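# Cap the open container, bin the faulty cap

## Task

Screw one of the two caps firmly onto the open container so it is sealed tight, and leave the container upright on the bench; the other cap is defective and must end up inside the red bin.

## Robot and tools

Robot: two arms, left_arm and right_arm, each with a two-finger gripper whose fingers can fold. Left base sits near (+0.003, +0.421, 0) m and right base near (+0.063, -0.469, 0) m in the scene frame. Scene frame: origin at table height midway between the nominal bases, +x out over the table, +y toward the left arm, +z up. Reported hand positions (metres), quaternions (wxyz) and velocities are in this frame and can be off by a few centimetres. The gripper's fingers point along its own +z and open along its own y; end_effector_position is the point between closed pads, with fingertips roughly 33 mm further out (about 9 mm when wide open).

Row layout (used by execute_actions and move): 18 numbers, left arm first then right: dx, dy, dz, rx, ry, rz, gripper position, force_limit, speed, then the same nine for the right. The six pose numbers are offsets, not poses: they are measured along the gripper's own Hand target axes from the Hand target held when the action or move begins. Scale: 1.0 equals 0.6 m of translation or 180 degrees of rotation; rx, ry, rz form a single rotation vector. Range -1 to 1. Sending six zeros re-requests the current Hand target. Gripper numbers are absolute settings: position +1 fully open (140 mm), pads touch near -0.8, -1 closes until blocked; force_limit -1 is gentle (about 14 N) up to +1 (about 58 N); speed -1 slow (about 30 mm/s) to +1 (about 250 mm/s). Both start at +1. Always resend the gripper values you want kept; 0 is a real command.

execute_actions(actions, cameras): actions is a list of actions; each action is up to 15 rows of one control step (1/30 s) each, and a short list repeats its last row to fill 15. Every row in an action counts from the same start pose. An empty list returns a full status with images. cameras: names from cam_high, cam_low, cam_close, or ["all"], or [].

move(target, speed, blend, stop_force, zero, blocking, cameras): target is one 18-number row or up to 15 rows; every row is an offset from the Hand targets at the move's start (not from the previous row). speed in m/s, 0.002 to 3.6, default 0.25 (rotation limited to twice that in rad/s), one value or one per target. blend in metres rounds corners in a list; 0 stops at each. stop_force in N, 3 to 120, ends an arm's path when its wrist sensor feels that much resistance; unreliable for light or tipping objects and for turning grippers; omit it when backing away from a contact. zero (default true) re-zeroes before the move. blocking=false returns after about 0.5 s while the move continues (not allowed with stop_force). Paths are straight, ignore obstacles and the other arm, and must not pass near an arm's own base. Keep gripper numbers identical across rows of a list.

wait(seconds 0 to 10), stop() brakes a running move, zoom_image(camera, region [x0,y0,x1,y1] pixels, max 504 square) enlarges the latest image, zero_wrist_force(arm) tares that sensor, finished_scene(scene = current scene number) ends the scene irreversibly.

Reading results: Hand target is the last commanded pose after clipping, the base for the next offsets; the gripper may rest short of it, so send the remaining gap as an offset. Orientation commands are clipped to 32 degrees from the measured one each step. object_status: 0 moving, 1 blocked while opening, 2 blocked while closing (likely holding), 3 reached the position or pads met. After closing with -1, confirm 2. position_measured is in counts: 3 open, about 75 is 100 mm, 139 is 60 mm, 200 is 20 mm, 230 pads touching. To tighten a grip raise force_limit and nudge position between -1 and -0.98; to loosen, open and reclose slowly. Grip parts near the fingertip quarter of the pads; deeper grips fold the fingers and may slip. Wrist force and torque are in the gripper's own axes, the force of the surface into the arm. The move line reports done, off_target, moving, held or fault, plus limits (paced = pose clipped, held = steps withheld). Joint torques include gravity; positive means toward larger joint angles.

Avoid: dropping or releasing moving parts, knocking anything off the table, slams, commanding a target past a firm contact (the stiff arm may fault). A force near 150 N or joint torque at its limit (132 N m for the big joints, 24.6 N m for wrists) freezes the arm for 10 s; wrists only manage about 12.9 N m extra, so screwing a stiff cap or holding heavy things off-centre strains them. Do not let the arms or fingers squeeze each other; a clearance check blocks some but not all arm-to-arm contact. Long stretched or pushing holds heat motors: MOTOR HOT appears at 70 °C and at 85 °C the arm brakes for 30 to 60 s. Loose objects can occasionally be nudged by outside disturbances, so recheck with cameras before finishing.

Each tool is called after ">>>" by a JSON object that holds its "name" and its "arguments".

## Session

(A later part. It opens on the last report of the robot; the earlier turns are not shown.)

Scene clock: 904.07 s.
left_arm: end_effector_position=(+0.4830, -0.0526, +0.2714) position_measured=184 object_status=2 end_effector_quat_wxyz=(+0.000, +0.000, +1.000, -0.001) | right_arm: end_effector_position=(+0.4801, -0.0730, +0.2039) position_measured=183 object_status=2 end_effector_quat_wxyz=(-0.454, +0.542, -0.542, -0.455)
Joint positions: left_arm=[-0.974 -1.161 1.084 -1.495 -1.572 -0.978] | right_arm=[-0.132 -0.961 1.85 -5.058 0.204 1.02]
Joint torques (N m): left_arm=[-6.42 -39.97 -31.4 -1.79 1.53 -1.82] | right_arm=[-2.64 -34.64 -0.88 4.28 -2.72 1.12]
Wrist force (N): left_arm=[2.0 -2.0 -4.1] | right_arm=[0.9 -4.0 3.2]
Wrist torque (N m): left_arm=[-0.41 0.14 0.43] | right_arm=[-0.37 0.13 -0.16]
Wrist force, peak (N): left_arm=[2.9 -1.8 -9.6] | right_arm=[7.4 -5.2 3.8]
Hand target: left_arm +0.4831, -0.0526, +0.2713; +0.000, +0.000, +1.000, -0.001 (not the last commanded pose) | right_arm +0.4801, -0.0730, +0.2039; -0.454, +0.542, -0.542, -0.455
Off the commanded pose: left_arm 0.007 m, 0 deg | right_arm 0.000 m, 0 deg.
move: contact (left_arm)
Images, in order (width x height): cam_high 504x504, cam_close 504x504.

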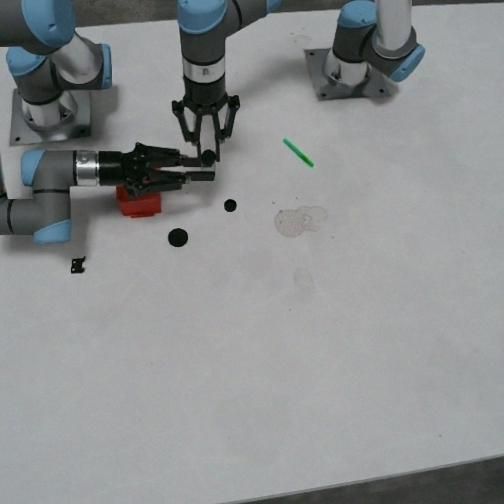

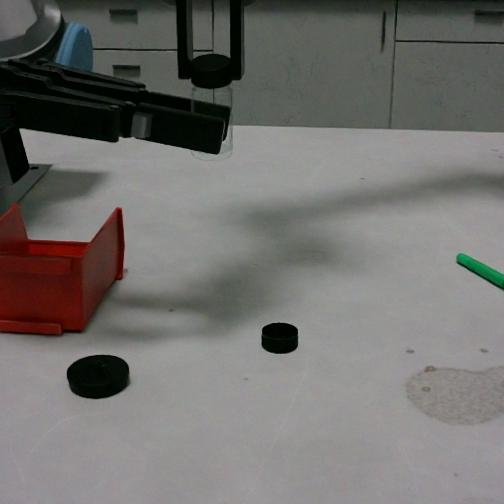

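>>> {"name": "move", "arguments": {"target": [[0, 0, -0.0978, 0,0,0, -1, -1, -1, 0,0,0,0,0,0,-0.98,-0.1,-1],[-0.0283, 0.171, -0.0478, 0,0,-0.5, -1, -1, -1, 0,0,0,0,0,0,-0.98,-0.1,-1],[-0.0617, 0.2543, 0.352, 0,0,-1.0, -1, -1, -1, 0,0,0,0,0,0,-0.98,-0.1,-1]], "speed": [0.1,0.4,0.3], "blend": [0.01,0.03,0], "cameras": ["cam_high","cam_close"]}}

>>> {"name": "zoom_image", "arguments": {"camera": "cam_close", "region": [320, 260, 480, 420]}}

>>> {"name": "zoom_image", "arguments": {"camera": "cam_close", "region": [150, 40, 270, 160]}}

>>> {"name": "zoom_image", "arguments": {"camera": "cam_high", "region": [190, 145, 230, 185]}}

Scene clock: 942.43 s.
left_arm: end_effector_position=(+0.5200, +0.0998, +0.0598) position_measured=184 object_status=2 end_effector_quat_wxyz=(+0.001, +1.000, +0.000, +0.000) end_effector_velocity=(+0.000, -0.001, +0.002) end_effector_angular_velocity=(-0.001, -0.001, +0.005) | right_arm: end_effector_position=(+0.4801, -0.0730, +0.2039) position_measured=183 object_status=2 end_effector_quat_wxyz=(-0.454, +0.542, -0.542, -0.455)
Joint positions: left_arm=[-0.773 -1.21 1.714 -2.075 -1.572 -3.918] | right_arm=[-0.132 -0.961 1.85 -5.058 0.204 1.02]
Joint velocities: left_arm=[-0.001 -0.002 -0.001 0.002 0 -0.006] | right_arm=[within noise]
Joint torques (N m): left_arm=[-12.54 -55.78 -25.74 -3.29 0.36 -2.33] | right_arm=[5.14 -41.06 -2.35 0.65 -1.02 0.86]
Wrist force (N): left_arm=[-1.8 -1.7 -1.7] | right_arm=[-1.3 -0.6 2.5]
Wrist torque (N m): left_arm=[-0.47 0.14 0.48] | right_arm=[-0.39 0.10 -0.28]
Wrist force, peak (N): left_arm=[2.0 -2.1 -5.9] | right_arm=[2.6 -4.4 3.4]
Hand target: left_arm +0.5199, +0.0997, +0.0599; +0.001, +1.000, +0.000, +0.000 | right_arm +0.4801, -0.0730, +0.2039; -0.454, +0.542, -0.542, -0.455
Off the commanded pose: left_arm 0.000 m, 0 deg | right_arm 0.000 m, 0 deg.
move: done
Images, in order (width x height): cam_high 504x504, cam_close 504x504.

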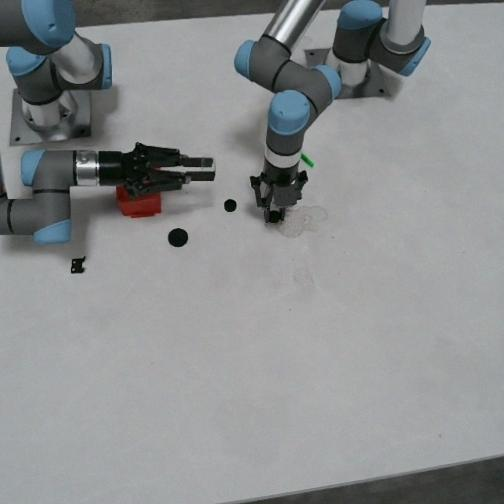

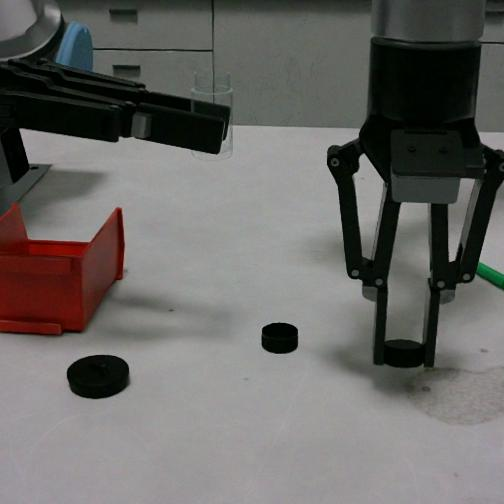

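Scaled by 3.150 from the camera's 504x504 image, which has a finer 720x720 frame.

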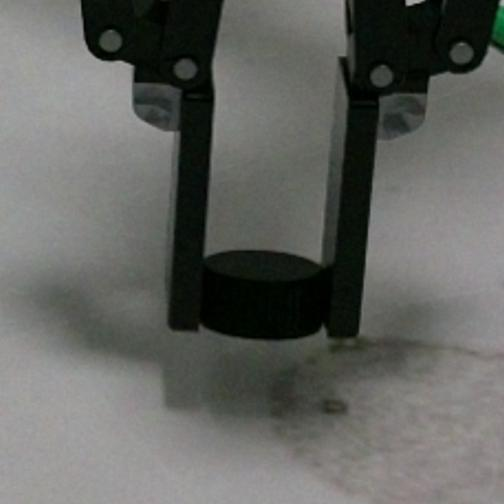

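Scaled by 4.200 from the camera's 504x504 image, which has a finer 720x720 frame.

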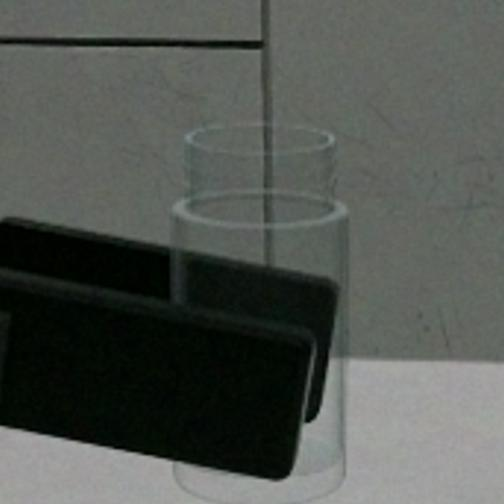

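Scaled by 12.600 from the camera's 504x504 image, which has a finer 720x720 frame.

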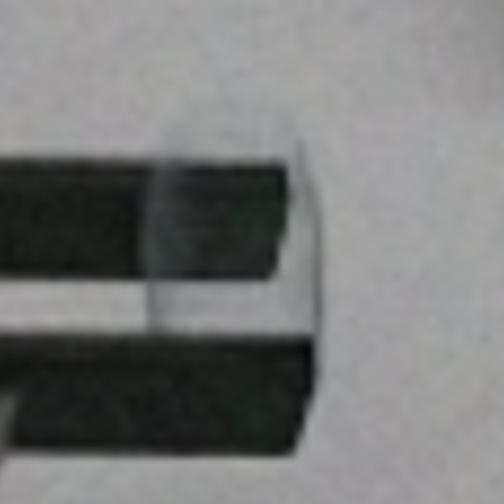

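>>> {"name": "move", "arguments": {"target": [0, 0, 0.0403, 0,0,0, -1, -1, -1, 0,0,0,0,0,0,-0.98,-0.1,-1], "speed": 0.02, "stop_force": 12}}

>>> {"name": "move", "arguments": {"target": [[0, 0, 0, 0,0,0, -0.4, 0, -1, 0,0,0,0,0,0,-1,0,-1],[0, 0, 0, 0,0,0, -1, 0, -1, 0,0,0,0,0,0,-1,0,-1]], "speed": 0.02, "cameras": ["cam_high","cam_close"]}}

>>> {"name": "zoom_image", "arguments": {"camera": "cam_close", "region": [340, 280, 460, 400]}}

>>> {"name": "zoom_image", "arguments": {"camera": "cam_high", "region": [250, 190, 300, 240]}}

Scene clock: 985.80 s.
left_arm: end_effector_position=(+0.5199, +0.0996, +0.0357) position_measured=184 object_status=2 end_effector_quat_wxyz=(+0.001, +1.000, +0.000, +0.000) | right_arm: end_effector_position=(+0.4801, -0.0730, +0.2039) position_measured=183 object_status=2 end_effector_quat_wxyz=(-0.454, +0.542, -0.542, -0.455)
Joint positions: left_arm=[-0.773 -1.181 1.742 -2.133 -1.572 -3.918] | right_arm=[-0.132 -0.961 1.85 -5.058 0.204 1.02]
Joint torques (N m): left_arm=[-11.66 -57.13 -27.05 -1.69 -1.18 -2.07] | right_arm=[4.64 -41.34 -5.74 0.9 -0.9 1]
Wrist force (N): left_arm=[-1.8 -1.7 -1.9] | right_arm=[-1.3 -0.6 2.2]
Wrist torque (N m): left_arm=[-0.47 0.13 0.52] | right_arm=[-0.39 0.09 -0.28]
Wrist force, peak (N): left_arm=[-1.6 -1.3 -4.7] | right_arm=[-1.2 -1.0 2.6]
Hand target: left_arm +0.5199, +0.0996, +0.0357; +0.001, +1.000, +0.000, +0.000 | right_arm +0.4801, -0.0730, +0.2039; -0.454, +0.542, -0.542, -0.455
Off the commanded pose: left_arm 0.000 m, 0 deg | right_arm 0.000 m, 0 deg.
move: done

Scene clock: 986.90 s.
left_arm: end_effector_position=(+0.5199, +0.0996, +0.0357) position_measured=186 object_status=0 end_effector_quat_wxyz=(+0.001, +1.000, +0.000, +0.000) | right_arm: end_effector_position=(+0.4801, -0.0730, +0.2039) position_measured=185 object_status=2 end_effector_quat_wxyz=(-0.454, +0.542, -0.542, -0.455)
Joint positions: left_arm=[-0.773 -1.181 1.742 -2.133 -1.572 -3.918] | right_arm=[-0.132 -0.961 1.85 -5.058 0.204 1.02]
Joint torques (N m): left_arm=[-10.18 -49.45 -24.74 -2.75 -1 -2.32] | right_arm=[3.89 -40.57 -6.57 0.91 -0.78 1.16]
Wrist force (N): left_arm=[-3.5 -3.1 -10.6] | right_arm=[-1.4 -0.7 2.3]
Wrist torque (N m): left_arm=[-0.38 0.19 0.52] | right_arm=[-0.40 0.11 -0.28]
Wrist force, peak (N): left_arm=[-3.5 -3.1 -10.6] | right_arm=[-1.5 -0.7 2.5]
Hand target: left_arm +0.5199, +0.0996, +0.0357; +0.001, +1.000, +0.000, +0.000 | right_arm +0.4801, -0.0730, +0.2039; -0.454, +0.542, -0.542, -0.455
Off the commanded pose: left_arm 0.000 m, 0 deg | right_arm 0.000 m, 0 deg.
move: done
Images, in order (width x height): cam_high 504x504, cam_close 504x504.

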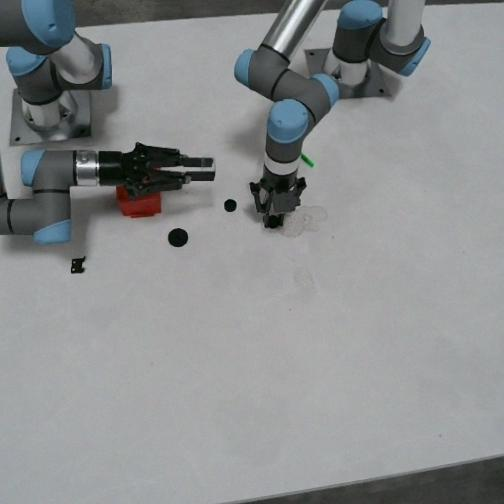

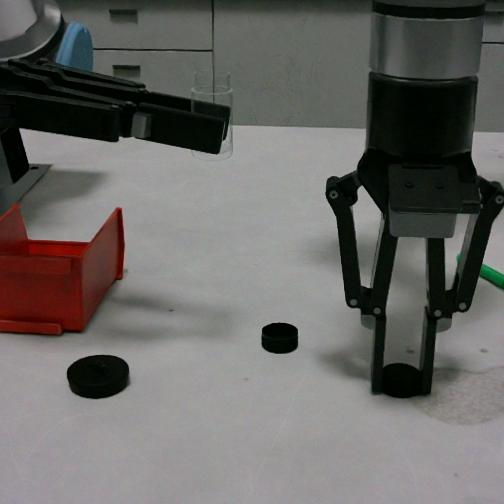

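Scaled by 4.200 from the camera's 504x504 image, which has a finer 720x720 frame.

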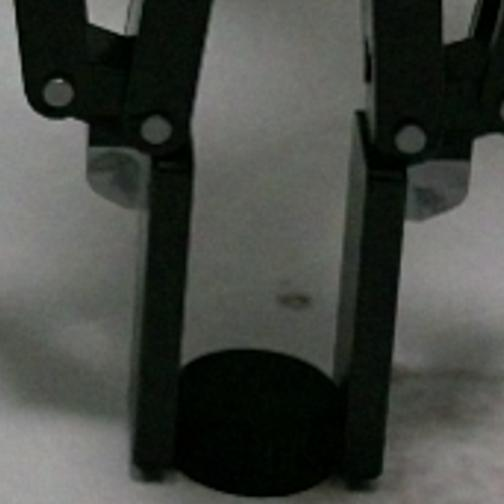

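Scaled by 10.080 from the camera's 504x504 image, which has a finer 720x720 frame.

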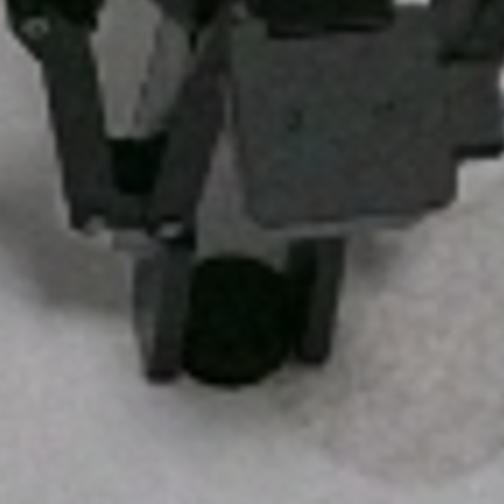

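>>> {"name": "move", "arguments": {"target": [[0, 0, -0.4405, 0,0,0, -1, 0, -1, 0,0,0,0,0,0,-1,0,-1],[-0.0645, 0.2535, -0.4405, 0,0,0, -1, 0, -1, 0,0,0,0,0,0,-1,0,-1],[-0.0645, 0.2535, -0.412, 0,0,0, -1, 0, -1, 0,0,0,0,0,0,-1,0,-1]], "speed": [0.2,0.25,0.1], "blend": [0.04,0,0]}}

>>> {"name": "move", "arguments": {"target": [0, 0, 0.035, 0,0,0, -1, 0, -1, 0,0,0,0,0,0,-1,0,-1], "speed": 0.005, "stop_force": 3, "cameras": ["cam_high","cam_close"]}}

>>> {"name": "zoom_image", "arguments": {"camera": "cam_close", "region": [150, 40, 270, 160]}}

>>> {"name": "zoom_image", "arguments": {"camera": "cam_high", "region": [190, 135, 230, 175]}}

Scene clock: 1006.23 s.
left_arm: end_effector_position=(+0.4814, -0.0521, +0.2834) position_measured=186 object_status=2 end_effector_quat_wxyz=(+0.001, +1.000, +0.000, +0.000) | right_arm: end_effector_position=(+0.4801, -0.0730, +0.2039) position_measured=185 object_status=2 end_effector_quat_wxyz=(-0.454, +0.542, -0.542, -0.455)
Joint positions: left_arm=[-0.975 -1.162 1.055 -1.465 -1.572 -4.121] | right_arm=[-0.132 -0.961 1.85 -5.058 0.204 1.02]
Joint torques (N m): left_arm=[-12.01 -35.82 -18.38 -3.5 -1.24 -2.26] | right_arm=[4.04 -42.35 -8.91 0.82 -0.68 1.07]
Wrist force (N): left_arm=[-1.8 -1.9 -1.8] | right_arm=[-1.3 -0.6 2.4]
Wrist torque (N m): left_arm=[-0.54 0.16 0.45] | right_arm=[-0.39 0.09 -0.28]
Wrist force, peak (N): left_arm=[-3.2 -3.2 -10.8] | right_arm=[-1.5 -0.7 2.5]
Hand target: left_arm +0.4814, -0.0521, +0.2831; +0.001, +1.000, +0.000, +0.000 | right_arm +0.4801, -0.0730, +0.2039; -0.454, +0.542, -0.542, -0.455
Off the commanded pose: left_arm 0.000 m, 0 deg | right_arm 0.000 m, 0 deg.
move: done

Scene clock: 1008.23 s.
left_arm: end_effector_position=(+0.4814, -0.0522, +0.2775) position_measured=186 object_status=2 end_effector_quat_wxyz=(+0.001, +1.000, +0.000, +0.000) | right_arm: end_effector_position=(+0.4801, -0.0730, +0.2039) position_measured=185 object_status=2 end_effector_quat_wxyz=(-0.454, +0.542, -0.542, -0.455)
Joint positions: left_arm=[-0.975 -1.163 1.072 -1.48 -1.572 -4.121] | right_arm=[-0.132 -0.961 1.85 -5.058 0.204 1.02]
Joint torques (N m): left_arm=[-10.12 -43.33 -30.36 -1.39 -1.01 -2.23] | right_arm=[5.18 -41.28 -8.31 3.55 -3.82 1.21]
Wrist force (N): left_arm=[-1.6 -1.8 -3.1] | right_arm=[0.0 -0.5 2.5]
Wrist torque (N m): left_arm=[-0.51 0.17 0.46] | right_arm=[-0.40 0.09 -0.28]
Wrist force, peak (N): left_arm=[-2.6 -1.7 -6.6] | right_arm=[3.4 -1.5 2.9]
Hand target: left_arm +0.4814, -0.0522, +0.2775; +0.001, +1.000, +0.000, +0.000 (not the last commanded pose) | right_arm +0.4801, -0.0730, +0.2039; -0.454, +0.542, -0.542, -0.455
Off the commanded pose: left_arm 0.015 m, 0 deg | right_arm 0.000 m, 0 deg.
move: contact (left_arm)
Images, in order (width x height): cam_high 504x504, cam_close 504x504.

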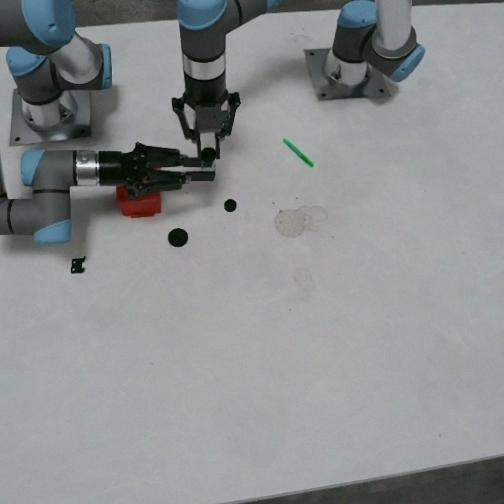

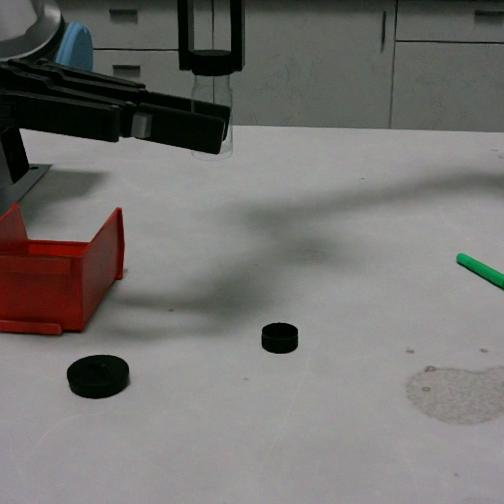

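Scaled by 4.200 from the camera's 504x504 image, which has a finer 720x720 frame.

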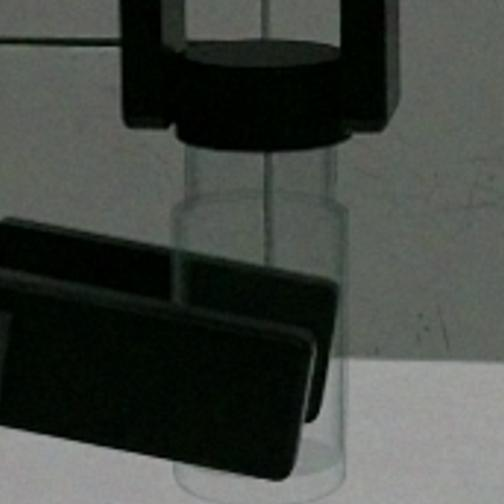

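Scaled by 12.600 from the camera's 504x504 image, which has a finer 720x720 frame.

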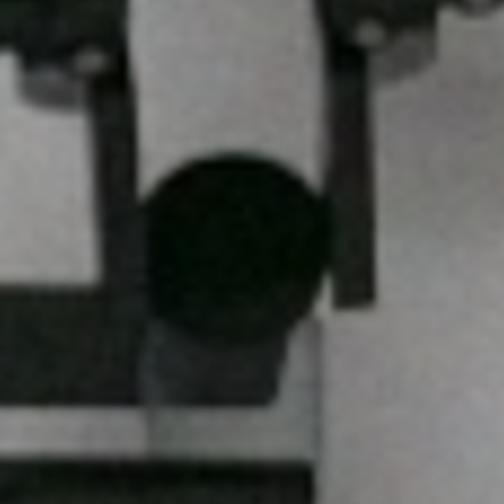

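>>> {"name": "move", "arguments": {"target": [[0, 0, -0.0025, 0,0,0, -1, 0, -1, 0,0,0,0,0,0,-1,0,-1],[0, 0.0014, -0.0025, 0,0,0, -1, 0, -1, 0,0,0,0,0,0,-1,0,-1]], "speed": 0.02}}

>>> {"name": "move", "arguments": {"target": [0, 0, 0.03, 0,0,0, -1, 0, -1, 0,0,0,0,0,0,-1,0,-1], "speed": 0.004, "stop_force": 3}}

>>> {"name": "move", "arguments": {"target": [0, 0, 0.03, 0,0,0, -1, 0, -1, 0,0,0,0,0,0,-1,0,-1], "speed": 0.004, "stop_force": 4, "cameras": ["cam_high","cam_close"]}}

>>> {"name": "zoom_image", "arguments": {"camera": "cam_close", "region": [150, 40, 270, 160]}}

Scene clock: 1026.50 s.
left_arm: end_effector_position=(+0.4814, -0.0531, +0.2790) position_measured=186 object_status=2 end_effector_quat_wxyz=(+0.001, +1.000, +0.000, +0.000) | right_arm: end_effector_position=(+0.4801, -0.0730, +0.2039) position_measured=185 object_status=2 end_effector_quat_wxyz=(-0.454, +0.542, -0.542, -0.455)
Joint positions: left_arm=[-0.976 -1.161 1.065 -1.476 -1.572 -4.122] | right_arm=[-0.132 -0.961 1.85 -5.058 0.204 1.02]
Joint torques (N m): left_arm=[-7.9 -47.2 -19.92 -2.18 1.46 -1.35] | right_arm=[4.59 -42.16 -10.28 3.64 -2.27 0.87]
Wrist force (N): left_arm=[-1.8 -1.7 -1.9] | right_arm=[-1.3 -0.7 2.4]
Wrist torque (N m): left_arm=[-0.50 0.17 0.55] | right_arm=[-0.41 0.09 -0.28]
Wrist force, peak (N): left_arm=[-1.8 -2.0 -4.0] | right_arm=[-1.4 -0.7 2.5]
Hand target: left_arm +0.4814, -0.0530, +0.2790; +0.001, +1.000, +0.000, +0.000 | right_arm +0.4801, -0.0730, +0.2039; -0.454, +0.542, -0.542, -0.455
Off the commanded pose: left_arm 0.000 m, 0 deg | right_arm 0.000 m, 0 deg.
move: done

Scene clock: 1027.80 s.
left_arm: end_effector_position=(+0.4814, -0.0530, +0.2773) position_measured=186 object_status=2 end_effector_quat_wxyz=(+0.001, +1.000, +0.000, +0.000) | right_arm: end_effector_position=(+0.4801, -0.0730, +0.2039) position_measured=185 object_status=2 end_effector_quat_wxyz=(-0.454, +0.542, -0.542, -0.455)
Joint positions: left_arm=[-0.976 -1.162 1.07 -1.48 -1.572 -4.122] | right_arm=[-0.132 -0.961 1.85 -5.058 0.204 1.02]
Joint torques (N m): left_arm=[-6.36 -43.99 -31.03 -1.25 1.32 0.87] | right_arm=[4.92 -41.08 -10.19 2.11 -3.14 0.76]
Wrist force (N): left_arm=[-1.8 -1.9 -3.9] | right_arm=[0.5 -0.6 2.3]
Wrist torque (N m): left_arm=[-0.48 0.19 0.55] | right_arm=[-0.39 0.13 -0.26]
Wrist force, peak (N): left_arm=[-2.9 -1.9 -6.1] | right_arm=[3.1 -1.6 2.7]
Hand target: left_arm +0.4814, -0.0530, +0.2773; +0.001, +1.000, +0.000, +0.000 (not the last commanded pose) | right_arm +0.4801, -0.0730, +0.2039; -0.454, +0.542, -0.542, -0.455
Off the commanded pose: left_arm 0.016 m, 0 deg | right_arm 0.000 m, 0 deg.
move: contact (left_arm)

Scene clock: 1028.67 s.
left_arm: end_effector_position=(+0.4814, -0.0530, +0.2771) position_measured=186 object_status=2 end_effector_quat_wxyz=(+0.001, +1.000, +0.000, +0.000) | right_arm: end_effector_position=(+0.4801, -0.0730, +0.2039) position_measured=185 object_status=2 end_effector_quat_wxyz=(-0.454, +0.542, -0.542, -0.455)
Joint positions: left_arm=[-0.976 -1.162 1.071 -1.481 -1.572 -4.122] | right_arm=[-0.132 -0.961 1.85 -5.058 0.204 1.02]
Joint torques (N m): left_arm=[-7.52 -46.85 -30.69 -0.91 1.08 0.43] | right_arm=[4.41 -40.69 -10.99 1.4 -4.64 0.45]
Wrist force (N): left_arm=[-2.0 -2.0 -6.1] | right_arm=[3.1 -0.9 2.7]
Wrist torque (N m): left_arm=[-0.46 0.22 0.55] | right_arm=[-0.42 0.12 -0.23]
Wrist force, peak (N): left_arm=[-4.0 -2.5 -9.6] | right_arm=[6.8 -2.6 2.8]
Hand target: left_arm +0.4814, -0.0530, +0.2771; +0.001, +1.000, +0.000, +0.000 (not the last commanded pose) | right_arm +0.4801, -0.0730, +0.2039; -0.454, +0.542, -0.542, -0.455
Off the commanded pose: left_arm 0.018 m, 0 deg | right_arm 0.000 m, 0 deg.
move: contact (left_arm)
Images, in order (width x height): cam_high 504x504, cam_close 504x504.

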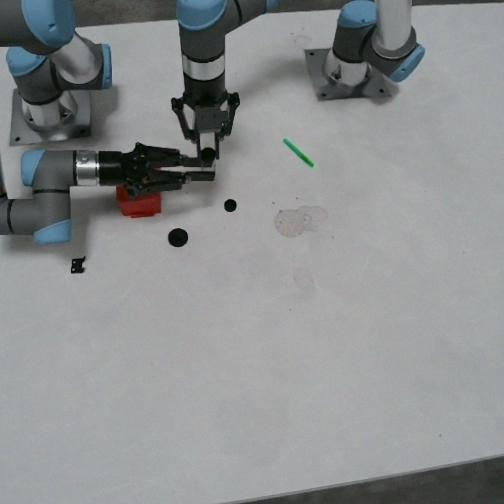

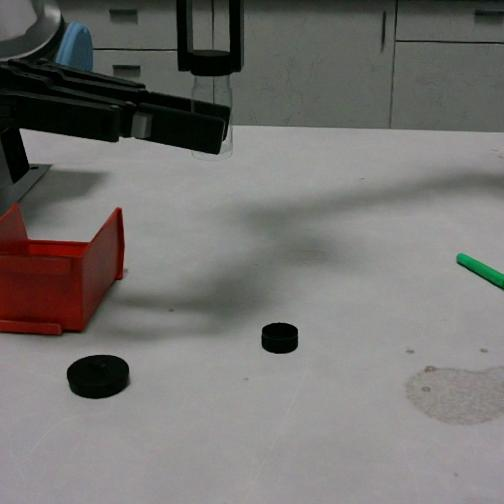

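Scaled by 4.200 from the camera's 504x504 image, which has a finer 720x720 frame.

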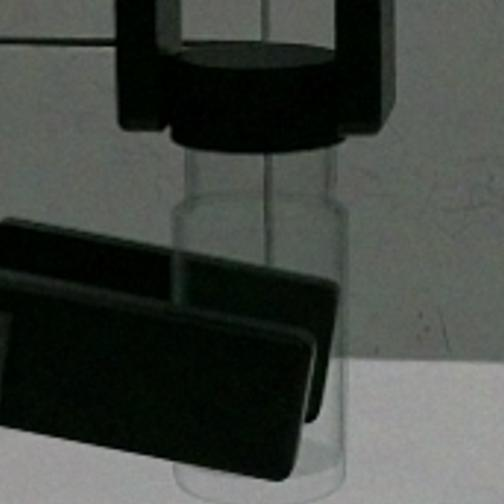

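>>> {"name": "move", "arguments": {"target": [[0, 0, -0.0025, 0,0,0, -1, 0, -1, 0,0,0,0,0,0,-1,0,-1],[0.0017, -0.0006, -0.0025, 0,0,0, -1, 0, -1, 0,0,0,0,0,0,-1,0,-1]], "speed": 0.02}}

>>> {"name": "move", "arguments": {"target": [0, 0, 0.03, 0,0,0, -1, 0, -1, 0,0,0,0,0,0,-1,0,-1], "speed": 0.004, "stop_force": 4}}

>>> {"name": "move", "arguments": {"target": [0, 0, 0.03, 0,0,0, -1, 0, -1, 0,0,0,0,0,0,-1,0,-1], "speed": 0.004, "stop_force": 4, "cameras": ["cam_high","cam_close"]}}

>>> {"name": "zoom_image", "arguments": {"camera": "cam_close", "region": [150, 40, 270, 160]}}

Scene clock: 1045.27 s.
left_arm: end_effector_position=(+0.4824, -0.0527, +0.2785) position_measured=186 object_status=2 end_effector_quat_wxyz=(+0.001, +1.000, +0.000, +0.000) | right_arm: end_effector_position=(+0.4801, -0.0730, +0.2039) position_measured=185 object_status=2 end_effector_quat_wxyz=(-0.454, +0.542, -0.542, -0.455)
Joint positions: left_arm=[-0.975 -1.16 1.064 -1.476 -1.572 -4.12] | right_arm=[-0.132 -0.961 1.85 -5.058 0.204 1.02]
Joint torques (N m): left_arm=[5.64 -41.25 -21.64 -1.8 0.73 0.71] | right_arm=[4.01 -41.35 -11.41 1.39 -0.71 -0.07]
Wrist force (N): left_arm=[-1.6 -1.8 -1.9] | right_arm=[-1.4 -0.6 2.3]
Wrist torque (N m): left_arm=[-0.53 0.13 0.44] | right_arm=[-0.39 0.12 -0.28]
Wrist force, peak (N): left_arm=[-2.0 -2.3 -6.3] | right_arm=[3.4 -0.9 2.8]
Hand target: left_arm +0.4824, -0.0527, +0.2786; +0.001, +1.000, +0.000, +0.000 | right_arm +0.4801, -0.0730, +0.2039; -0.454, +0.542, -0.542, -0.455
Off the commanded pose: left_arm 0.000 m, 0 deg | right_arm 0.000 m, 0 deg.
move: done

Scene clock: 1048.60 s.
left_arm: end_effector_position=(+0.4824, -0.0526, +0.2689) position_measured=186 object_status=2 end_effector_quat_wxyz=(+0.001, +1.000, +0.000, +0.000) | right_arm: end_effector_position=(+0.4801, -0.0730, +0.2039) position_measured=185 object_status=2 end_effector_quat_wxyz=(-0.454, +0.542, -0.542, -0.455)
Joint positions: left_arm=[-0.975 -1.162 1.092 -1.502 -1.572 -4.12] | right_arm=[-0.132 -0.961 1.85 -5.058 0.204 1.02]
Joint torques (N m): left_arm=[-9.18 -44.22 -30.96 -0.94 -2.06 -2.14] | right_arm=[4.46 -40.39 -13.45 2.75 -3.98 -0.75]
Wrist force (N): left_arm=[2.5 -3.1 -3.2] | right_arm=[0.4 3.4 1.3]
Wrist torque (N m): left_arm=[-0.41 0.14 0.46] | right_arm=[-0.41 0.07 -0.44]
Wrist force, peak (N): left_arm=[1.6 -3.6 -7.7] | right_arm=[5.0 2.5 1.5]
Hand target: left_arm +0.4824, -0.0527, +0.2689; +0.001, +1.000, +0.000, +0.000 (not the last commanded pose) | right_arm +0.4801, -0.0730, +0.2039; -0.454, +0.542, -0.542, -0.455
Off the commanded pose: left_arm 0.008 m, 0 deg | right_arm 0.000 m, 0 deg.
move: contact (left_arm)

Scene clock: 1049.43 s.
left_arm: end_effector_position=(+0.4824, -0.0527, +0.2688) position_measured=186 object_status=2 end_effector_quat_wxyz=(+0.001, +1.000, +0.000, +0.000) | right_arm: end_effector_position=(+0.4801, -0.0730, +0.2039) position_measured=185 object_status=2 end_effector_quat_wxyz=(-0.454, +0.542, -0.542, -0.455)
Joint positions: left_arm=[-0.975 -1.162 1.093 -1.502 -1.572 -4.12] | right_arm=[-0.132 -0.961 1.85 -5.058 0.204 1.02]
Joint torques (N m): left_arm=[-8.54 -44.2 -30.1 -1.14 -2.01 -2.48] | right_arm=[3.82 -40.58 -12.04 3.73 -4.96 -0.43]
Wrist force (N): left_arm=[2.0 -3.6 -5.4] | right_arm=[2.6 2.7 1.1]
Wrist torque (N m): left_arm=[-0.33 0.13 0.45] | right_arm=[-0.42 0.11 -0.43]
Wrist force, peak (N): left_arm=[0.1 -4.8 -10.1] | right_arm=[7.8 1.7 1.0]
Hand target: left_arm +0.4824, -0.0527, +0.2688; +0.001, +1.000, +0.000, +0.000 (not the last commanded pose) | right_arm +0.4801, -0.0730, +0.2039; -0.454, +0.542, -0.542, -0.455
Off the commanded pose: left_arm 0.018 m, 0 deg | right_arm 0.000 m, 0 deg.
move: contact (left_arm)
Images, in order (width x height): cam_high 504x504, cam_close 504x504.

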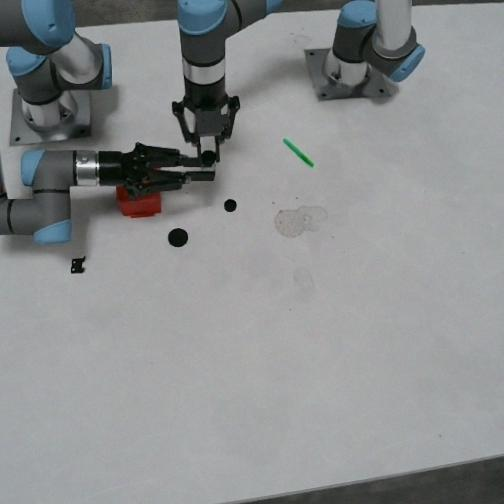

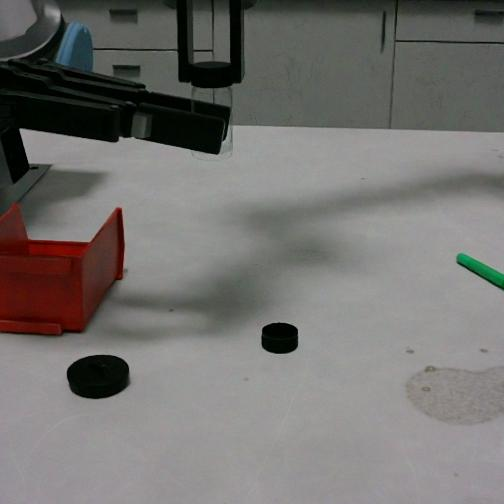

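Scaled by 4.200 from the camera's 504x504 image, which has a finer 720x720 frame.

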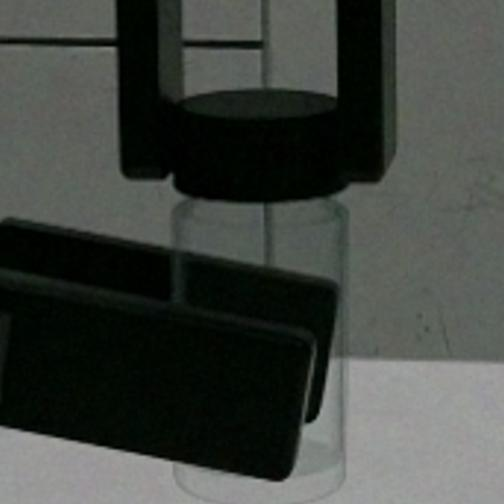

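>>> {"name": "move", "arguments": {"target": [0, 0, 0.0, 0,0,0.5, -1, 0, -1, 0,0,0,0,0,0,-1,0,-1], "speed": 0.4}}

>>> {"name": "move", "arguments": {"target": [0, 0, 0.02, 0,0,0, -1, 0, -1, 0,0,0,0,0,0,-1,0,-1], "speed": 0.004, "stop_force": 4}}

>>> {"name": "move", "arguments": {"target": [0, 0, 0.0, 0,0,0.5, -1, 0, -1, 0,0,0,0,0,0,-1,0,-1], "speed": 0.4}}

>>> {"name": "move", "arguments": {"target": [0, 0, 0.02, 0,0,0, -1, 0, -1, 0,0,0,0,0,0,-1,0,-1], "speed": 0.004, "stop_force": 4, "cameras": ["cam_close"]}}

>>> {"name": "zoom_image", "arguments": {"camera": "cam_close", "region": [150, 40, 270, 160]}}

Scene clock: 1067.57 s.
left_arm: end_effector_position=(+0.4824, -0.0527, +0.2689) position_measured=186 object_status=2 end_effector_quat_wxyz=(+0.001, +0.707, -0.707, +0.000) end_effector_velocity=(+0.000, +0.000, +0.001) end_effector_angular_velocity=(-0.002, -0.002, -0.007) | right_arm: end_effector_position=(+0.4801, -0.0730, +0.2039) position_measured=185 object_status=2 end_effector_quat_wxyz=(-0.454, +0.542, -0.542, -0.455)
Joint positions: left_arm=[-0.975 -1.162 1.093 -1.502 -1.572 -2.55] | right_arm=[-0.132 -0.961 1.85 -5.058 0.204 1.02]
Joint velocities: left_arm=[0 -0.001 -0.001 -0.001 0 0.008] | right_arm=[within noise]
Joint torques (N m): left_arm=[17.83 -37.08 -33.52 -0.21 2.1 2.07] | right_arm=[4.79 -40.09 -14.7 1.7 -0.01 -1.11]
Wrist force (N): left_arm=[6.4 1.2 2.0] | right_arm=[-7.3 -3.2 8.7]
Wrist torque (N m): left_arm=[-0.54 0.23 0.52] | right_arm=[-0.30 0.37 -0.14]
Wrist force, peak (N): left_arm=[1.9 -3.8 -5.7] | right_arm=[-7.3 -3.2 8.7]
Hand target: left_arm +0.4824, -0.0527, +0.2688; +0.001, +0.707, -0.707, +0.000 | right_arm +0.4801, -0.0730, +0.2039; -0.454, +0.542, -0.542, -0.455
Off the commanded pose: left_arm 0.000 m, 0 deg | right_arm 0.000 m, 0 deg.
move: done

Scene clock: 1068.40 s.
left_arm: end_effector_position=(+0.4824, -0.0527, +0.2687) position_measured=186 object_status=2 end_effector_quat_wxyz=(+0.001, +0.707, -0.707, +0.000) | right_arm: end_effector_position=(+0.4801, -0.0730, +0.2039) position_measured=185 object_status=2 end_effector_quat_wxyz=(-0.454, +0.542, -0.542, -0.455)
Joint positions: left_arm=[-0.975 -1.162 1.093 -1.503 -1.572 -2.549] | right_arm=[-0.132 -0.961 1.85 -5.058 0.204 1.02]
Joint torques (N m): left_arm=[16.27 -40.05 -30.75 0.1 2.97 1.36] | right_arm=[3.24 -39.07 -14.72 0.99 -2.33 -1.11]
Wrist force (N): left_arm=[6.3 0.6 0.6] | right_arm=[-5.4 -2.5 8.9]
Wrist torque (N m): left_arm=[-0.52 0.24 0.47] | right_arm=[-0.28 0.35 -0.18]
Wrist force, peak (N): left_arm=[5.7 1.8 -3.9] | right_arm=[-7.3 -3.3 8.8]
Hand target: left_arm +0.4824, -0.0527, +0.2687; +0.001, +0.707, -0.707, +0.000 (not the last commanded pose) | right_arm +0.4801, -0.0730, +0.2039; -0.454, +0.542, -0.542, -0.455
Off the commanded pose: left_arm 0.012 m, 0 deg | right_arm 0.000 m, 0 deg.
move: contact (left_arm)

Scene clock: 1070.90 s.
left_arm: end_effector_position=(+0.4823, -0.0527, +0.2688) position_measured=186 object_status=2 end_effector_quat_wxyz=(+0.000, +0.000, +1.000, -0.001) end_effector_velocity=(+0.000, +0.000, +0.001) end_effector_angular_velocity=(-0.002, -0.001, -0.005) | right_arm: end_effector_position=(+0.4801, -0.0730, +0.2039) position_measured=185 object_status=2 end_effector_quat_wxyz=(-0.454, +0.542, -0.542, -0.455)
Joint positions: left_arm=[-0.975 -1.163 1.093 -1.503 -1.572 -0.979] | right_arm=[-0.132 -0.961 1.85 -5.058 0.204 1.02]
Joint velocities: left_arm=[0 0 -0.001 -0.001 0 0.005] | right_arm=[within noise]
Joint torques (N m): left_arm=[16.03 -45.18 -44.56 -5.53 0.79 2.21] | right_arm=[2.8 -37.97 -15.6 -2.08 6.14 -1.09]
Wrist force (N): left_arm=[8.3 0.0 20.8] | right_arm=[-24.3 -9.4 -3.0]
Wrist torque (N m): left_arm=[-0.39 0.15 0.44] | right_arm=[-0.16 -0.23 0.12]
Wrist force, peak (N): left_arm=[8.3 0.0 20.8] | right_arm=[-24.5 -9.1 -3.0]
Hand target: left_arm +0.4824, -0.0527, +0.2687; +0.000, +0.000, +1.000, -0.001 | right_arm +0.4801, -0.0730, +0.2039; -0.454, +0.542, -0.542, -0.455
Off the commanded pose: left_arm 0.000 m, 0 deg | right_arm 0.000 m, 0 deg.
move: done

Scene clock: 1071.73 s.
left_arm: end_effector_position=(+0.4824, -0.0527, +0.2687) position_measured=186 object_status=2 end_effector_quat_wxyz=(+0.000, +0.000, +1.000, -0.001) | right_arm: end_effector_position=(+0.4801, -0.0730, +0.2039) position_measured=185 object_status=2 end_effector_quat_wxyz=(-0.454, +0.542, -0.542, -0.455)
Joint positions: left_arm=[-0.975 -1.163 1.093 -1.503 -1.572 -0.979] | right_arm=[-0.132 -0.961 1.85 -5.059 0.204 1.02]
Joint torques (N m): left_arm=[15.34 -43.7 -41.1 -5.23 1.31 1.48] | right_arm=[3.36 -39.02 -15.74 1.74 3.33 -0.75]
Wrist force (N): left_arm=[8.4 0.0 17.9] | right_arm=[-21.7 -9.7 -2.4]
Wrist torque (N m): left_arm=[-0.38 0.17 0.41] | right_arm=[-0.16 -0.16 0.13]
Wrist force, peak (N): left_arm=[8.3 0.0 20.5] | right_arm=[-24.1 -9.6 -2.8]
Hand target: left_arm +0.4824, -0.0527, +0.2686; +0.000, +0.000, +1.000, -0.001 (not the last commanded pose) | right_arm +0.4801, -0.0730, +0.2039; -0.454, +0.542, -0.542, -0.455
Off the commanded pose: left_arm 0.012 m, 0 deg | right_arm 0.000 m, 0 deg.
move: contact (left_arm)
Images, in order (width x height): cam_close 504x504.

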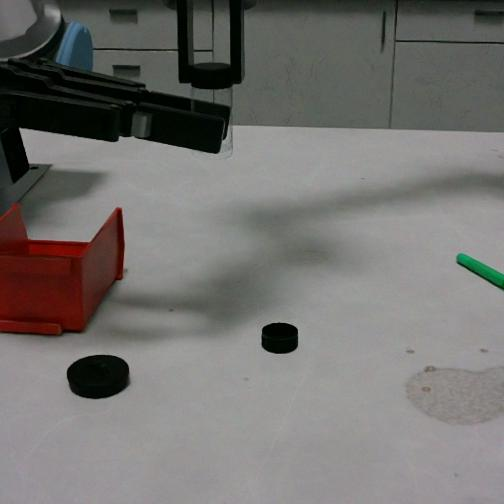

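Scaled by 4.200 from the camera's 504x504 image, which has a finer 720x720 frame.

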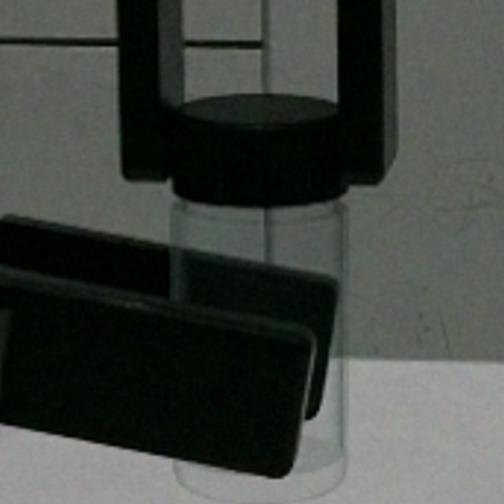

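>>> {"name": "move", "arguments": {"target": [0, 0, 0.001, 0,0,0, -1, 0, -1, 0,0,0,0,0,0,-1,0,-1], "speed": 0.01}}

>>> {"name": "move", "arguments": {"target": [0, 0, 0.001, 0,0,0, -1, 0, -1, 0,0,0,0,0,0,-1,0,-1], "speed": 0.01}}

Scene clock: 1082.43 s.
left_arm: end_effector_position=(+0.4824, -0.0527, +0.2680) position_measured=186 object_status=2 end_effector_quat_wxyz=(+0.000, +0.000, +1.000, -0.001) | right_arm: end_effector_position=(+0.4801, -0.0730, +0.2039) position_measured=185 object_status=2 end_effector_quat_wxyz=(-0.454, +0.542, -0.542, -0.455)
Joint positions: left_arm=[-0.975 -1.163 1.095 -1.505 -1.572 -0.979] | right_arm=[-0.132 -0.961 1.85 -5.058 0.204 1.02]
Joint torques (N m): left_arm=[8.38 -61.38 -22.63 -7.01 1.32 -1.54] | right_arm=[3.05 -40.15 -18.94 1.64 2.86 -0.01]
Wrist force (N): left_arm=[10.2 0.4 4.0] | right_arm=[-7.1 -11.2 -0.3]
Wrist torque (N m): left_arm=[-0.48 0.22 0.43] | right_arm=[-0.13 -0.04 0.15]
Wrist force, peak (N): left_arm=[8.5 0.1 17.9] | right_arm=[-21.5 -9.8 -2.4]
Hand target: left_arm +0.4824, -0.0527, +0.2680; +0.000, +0.000, +1.000, -0.001 | right_arm +0.4801, -0.0730, +0.2039; -0.454, +0.542, -0.542, -0.455
Off the commanded pose: left_arm 0.000 m, 0 deg | right_arm 0.000 m, 0 deg.
move: done

Scene clock: 1083.13 s.
left_arm: end_effector_position=(+0.4824, -0.0527, +0.2675) position_measured=186 object_status=2 end_effector_quat_wxyz=(+0.000, +0.000, +1.000, -0.001) | right_arm: end_effector_position=(+0.4801, -0.0730, +0.2039) position_measured=185 object_status=2 end_effector_quat_wxyz=(-0.454, +0.542, -0.542, -0.455)
Joint positions: left_arm=[-0.975 -1.163 1.097 -1.506 -1.572 -0.979] | right_arm=[-0.132 -0.961 1.85 -5.058 0.204 1.02]
Joint torques (N m): left_arm=[5.49 -58.13 -19.41 -5.62 1.93 -1.49] | right_arm=[2.76 -39.79 -17.74 1.58 0.42 0.09]
Wrist force (N): left_arm=[11.2 -0.9 -4.5] | right_arm=[1.1 -12.4 2.1]
Wrist torque (N m): left_arm=[-0.42 0.25 0.46] | right_arm=[-0.20 0.06 0.15]
Wrist force, peak (N): left_arm=[11.2 -0.9 -4.5] | right_arm=[-7.0 -11.3 -0.5]
Hand target: left_arm +0.4824, -0.0527, +0.2674; +0.000, +0.000, +1.000, -0.001 | right_arm +0.4801, -0.0730, +0.2039; -0.454, +0.542, -0.542, -0.455
Off the commanded pose: left_arm 0.000 m, 0 deg | right_arm 0.000 m, 0 deg.
move: done

>>> {"name": "move", "arguments": {"target": [0.0005, 0, 0.0011, 0,0,0.5, -1, 0, -1, 0,0,0,0,0,0,-1,0,-1], "speed": 0.4}}

>>> {"name": "move", "arguments": {"target": [0, 0, 0.0011, 0,0,0.5, -1, 0, -1, 0,0,0,0,0,0,-1,0,-1], "speed": 0.4, "cameras": ["cam_close"]}}

>>> {"name": "zoom_image", "arguments": {"camera": "cam_close", "region": [150, 40, 270, 160]}}

Scene clock: 1100.10 s.
left_arm: end_effector_position=(+0.4820, -0.0527, +0.2668) position_measured=186 object_status=2 end_effector_quat_wxyz=(+0.001, +0.707, +0.707, -0.001) end_effector_velocity=(+0.000, +0.000, -0.001) end_effector_angular_velocity=(+0.002, +0.001, -0.006) | right_arm: end_effector_position=(+0.4801, -0.0730, +0.2039) position_measured=185 object_status=2 end_effector_quat_wxyz=(-0.454, +0.542, -0.542, -0.455)
Joint positions: left_arm=[-0.975 -1.164 1.1 -1.508 -1.572 0.591] | right_arm=[-0.132 -0.961 1.85 -5.058 0.204 1.02]
Joint velocities: left_arm=[0 0.001 0.001 0.001 0 0.006] | right_arm=[within noise]
Joint torques (N m): left_arm=[7.41 -45.66 -34.6 -4.62 -3.3 2.03] | right_arm=[2.42 -39.19 -19.15 1.76 0.53 0.41]
Wrist force (N): left_arm=[7.1 -0.2 3.7] | right_arm=[-5.7 0.9 -6.1]
Wrist torque (N m): left_arm=[-0.49 0.17 0.54] | right_arm=[-0.41 -0.29 -0.33]
Wrist force, peak (N): left_arm=[12.1 -2.7 -7.6] | right_arm=[4.4 -12.9 1.9]
Hand target: left_arm +0.4821, -0.0527, +0.2668; +0.000, +0.707, +0.707, -0.001 | right_arm +0.4801, -0.0730, +0.2039; -0.454, +0.542, -0.542, -0.455
Off the commanded pose: left_arm 0.000 m, 0 deg | right_arm 0.000 m, 0 deg.
move: done

Scene clock: 1102.60 s.
left_arm: end_effector_position=(+0.4820, -0.0527, +0.2662) position_measured=186 object_status=2 end_effector_quat_wxyz=(+0.001, +1.000, +0.000, +0.000) end_effector_velocity=(+0.000, +0.000, -0.001) end_effector_angular_velocity=(+0.002, +0.002, -0.005) | right_arm: end_effector_position=(+0.4801, -0.0730, +0.2039) position_measured=185 object_status=2 end_effector_quat_wxyz=(-0.454, +0.542, -0.542, -0.455)
Joint positions: left_arm=[-0.975 -1.164 1.101 -1.51 -1.572 2.162] | right_arm=[-0.132 -0.961 1.85 -5.058 0.204 1.02]
Joint velocities: left_arm=[0.001 0.002 0 0.001 0 0.006] | right_arm=[within noise]
Joint torques (N m): left_arm=[7.52 -50.52 -34.41 -0.21 -4.26 2.34] | right_arm=[-2.02 -37.96 -21.1 1.59 0.55 0.51]
Wrist force (N): left_arm=[13.3 -0.4 13.6] | right_arm=[-17.9 13.5 1.3]
Wrist torque (N m): left_arm=[-0.76 0.27 0.42] | right_arm=[-0.43 -0.06 -0.79]
Wrist force, peak (N): left_arm=[15.7 -0.9 15.1] | right_arm=[-19.4 15.8 0.6]
Hand target: left_arm +0.4821, -0.0527, +0.2661; +0.001, +1.000, +0.000, +0.000 | right_arm +0.4801, -0.0730, +0.2039; -0.454, +0.542, -0.542, -0.455
Off the commanded pose: left_arm 0.000 m, 0 deg | right_arm 0.000 m, 0 deg.
move: done
Images, in order (width x height): cam_close 504x504.

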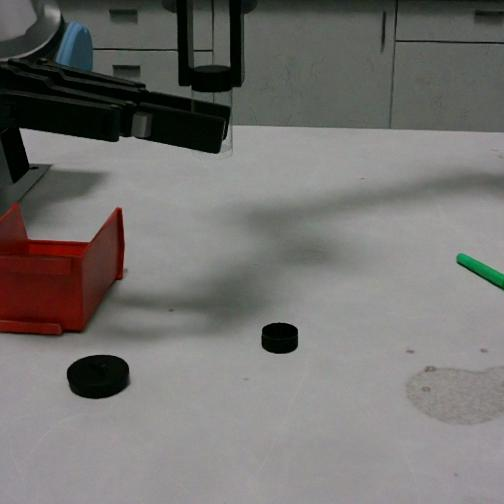

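Scaled by 4.200 from the camera's 504x504 image, which has a finer 720x720 frame.

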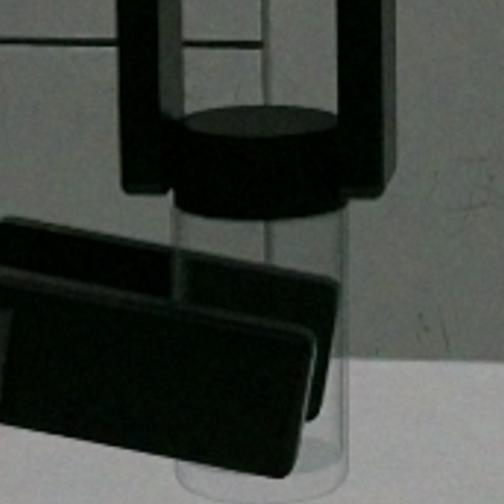

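>>> {"name": "move", "arguments": {"target": [0.0005, 0.001, 0.0024, 0,0,0.5, -1, 0, -1, 0,0,0,0,0,0,-1,0,-1], "speed": 0.4}}

>>> {"name": "move", "arguments": {"target": [-0.001, 0.001, 0.0015, 0,0,0.5, -1, 0, -1, 0,0,0,0,0,0,-1,0,-1], "speed": 0.4, "cameras": ["cam_close"]}}

>>> {"name": "zoom_image", "arguments": {"camera": "cam_close", "region": [150, 40, 270, 160]}}

Scene clock: 1125.90 s.
left_arm: end_effector_position=(+0.4823, -0.0533, +0.2647) position_measured=186 object_status=2 end_effector_quat_wxyz=(+0.001, +0.707, -0.707, +0.000) | right_arm: end_effector_position=(+0.4801, -0.0730, +0.2039) position_measured=185 object_status=2 end_effector_quat_wxyz=(-0.454, +0.542, -0.542, -0.455)
Joint positions: left_arm=[-0.975 -1.162 1.103 -1.513 -1.572 3.733] | right_arm=[-0.132 -0.961 1.85 -5.058 0.204 1.02]
Joint torques (N m): left_arm=[15.36 -28.9 -30.08 -2.55 0.05 2.04] | right_arm=[4.42 -37.34 -21.92 1.71 -2.19 0.72]
Wrist force (N): left_arm=[-0.3 2.0 -6.1] | right_arm=[2.6 -3.9 3.4]
Wrist torque (N m): left_arm=[-0.65 0.03 0.21] | right_arm=[0.12 0.26 -0.07]
Wrist force, peak (N): left_arm=[12.7 -0.2 14.6] | right_arm=[-19.0 12.9 1.3]
Hand target: left_arm +0.4824, -0.0533, +0.2647; +0.001, +0.707, -0.707, +0.000 | right_arm +0.4801, -0.0730, +0.2039; -0.454, +0.542, -0.542, -0.455
Off the commanded pose: left_arm 0.000 m, 0 deg | right_arm 0.000 m, 0 deg.
move: done

Scene clock: 1128.40 s.
left_arm: end_effector_position=(+0.4817, -0.0527, +0.2638) position_measured=186 object_status=2 end_effector_quat_wxyz=(+0.000, +0.000, +1.000, -0.001) end_effector_velocity=(+0.000, +0.000, -0.001) end_effector_angular_velocity=(+0.002, +0.001, -0.005) | right_arm: end_effector_position=(+0.4801, -0.0730, +0.2039) position_measured=185 object_status=2 end_effector_quat_wxyz=(-0.454, +0.542, -0.542, -0.455)
Joint positions: left_arm=[-0.975 -1.165 1.109 -1.516 -1.572 5.303] | right_arm=[-0.132 -0.961 1.85 -5.058 0.204 1.02]
Joint velocities: left_arm=[0 0.001 0 0 0 0.006] | right_arm=[within noise]
Joint torques (N m): left_arm=[14.99 -43.19 -27.99 -3.76 0.78 2.12] | right_arm=[4.02 -36.05 -22.1 1.72 -3 1.19]
Wrist force (N): left_arm=[2.5 -3.1 -4.9] | right_arm=[1.2 -3.3 3.7]
Wrist torque (N m): left_arm=[-0.26 0.03 0.17] | right_arm=[0.16 0.11 -0.07]
Wrist force, peak (N): left_arm=[2.5 5.3 -7.6] | right_arm=[3.4 -8.0 4.9]
Hand target: left_arm +0.4818, -0.0527, +0.2638; +0.000, +0.000, +1.000, -0.001 | right_arm +0.4801, -0.0730, +0.2039; -0.454, +0.542, -0.542, -0.455
Off the commanded pose: left_arm 0.000 m, 0 deg | right_arm 0.000 m, 0 deg.
move: done
Images, in order (width x height): cam_close 504x504.

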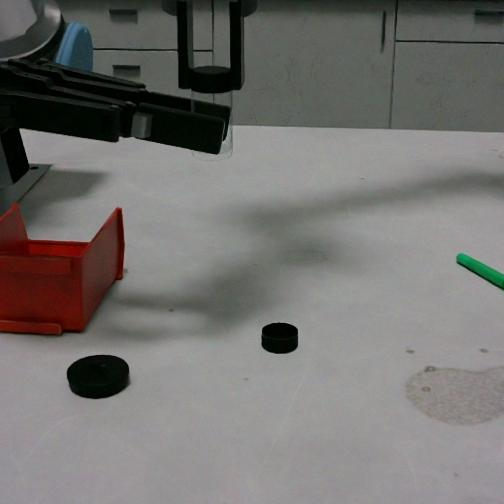

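Scaled by 4.200 from the camera's 504x504 image, which has a finer 720x720 frame.

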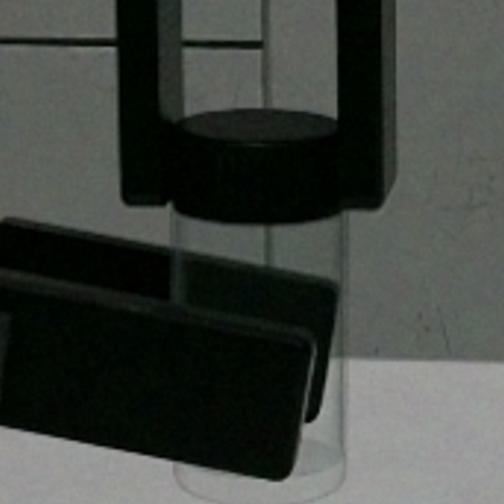

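>>> {"name": "move", "arguments": {"target": [-0.0003, 0.0008, 0.0006, 0,0,0.2778, -1, 0, -1, 0,0,0,0,0,0,-1,0,-1], "speed": 0.2, "cameras": ["cam_close"]}}

>>> {"name": "zoom_image", "arguments": {"camera": "cam_close", "region": [150, 40, 270, 160]}}

Scene clock: 1142.37 s.
left_arm: end_effector_position=(+0.4819, -0.0522, +0.2634) position_measured=186 object_status=2 end_effector_quat_wxyz=(+0.000, +0.422, +0.906, -0.001) | right_arm: end_effector_position=(+0.4801, -0.0730, +0.2039) position_measured=185 object_status=2 end_effector_quat_wxyz=(-0.454, +0.542, -0.542, -0.455)
Joint positions: left_arm=[-0.975 -1.165 1.11 -1.517 -1.572 6.177] | right_arm=[-0.132 -0.961 1.85 -5.058 0.204 1.02]
Joint torques (N m): left_arm=[15.75 -54.19 -19.92 -2.43 0.03 2.42] | right_arm=[-0.37 -35.53 -21.18 1.8 -2.06 1.13]
Wrist force (N): left_arm=[-4.2 -6.1 -3.8] | right_arm=[-0.9 -1.9 6.2]
Wrist torque (N m): left_arm=[-0.23 -0.06 0.10] | right_arm=[0.15 0.33 -0.23]
Wrist force, peak (N): left_arm=[-4.2 -6.7 -3.9] | right_arm=[-1.0 -2.6 6.8]
Hand target: left_arm +0.4819, -0.0522, +0.2634; +0.000, +0.422, +0.906, -0.001 | right_arm +0.4801, -0.0730, +0.2039; -0.454, +0.542, -0.542, -0.455
Off the commanded pose: left_arm 0.000 m, 0 deg | right_arm 0.000 m, 0 deg.
move: done
Images, in order (width x height): cam_close 504x504.

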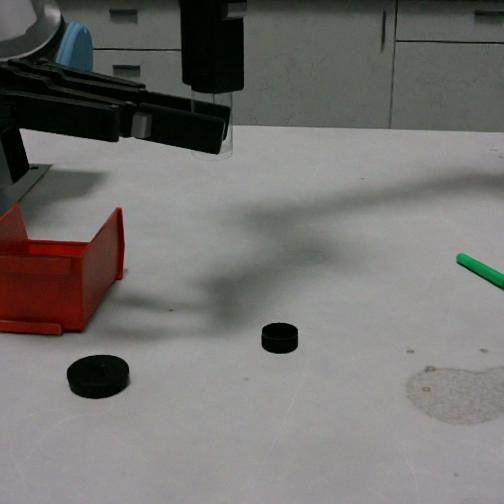

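Scaled by 4.200 from the camera's 504x504 image, which has a finer 720x720 frame.

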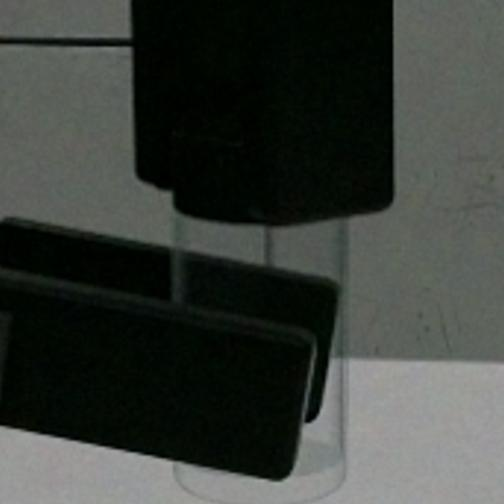

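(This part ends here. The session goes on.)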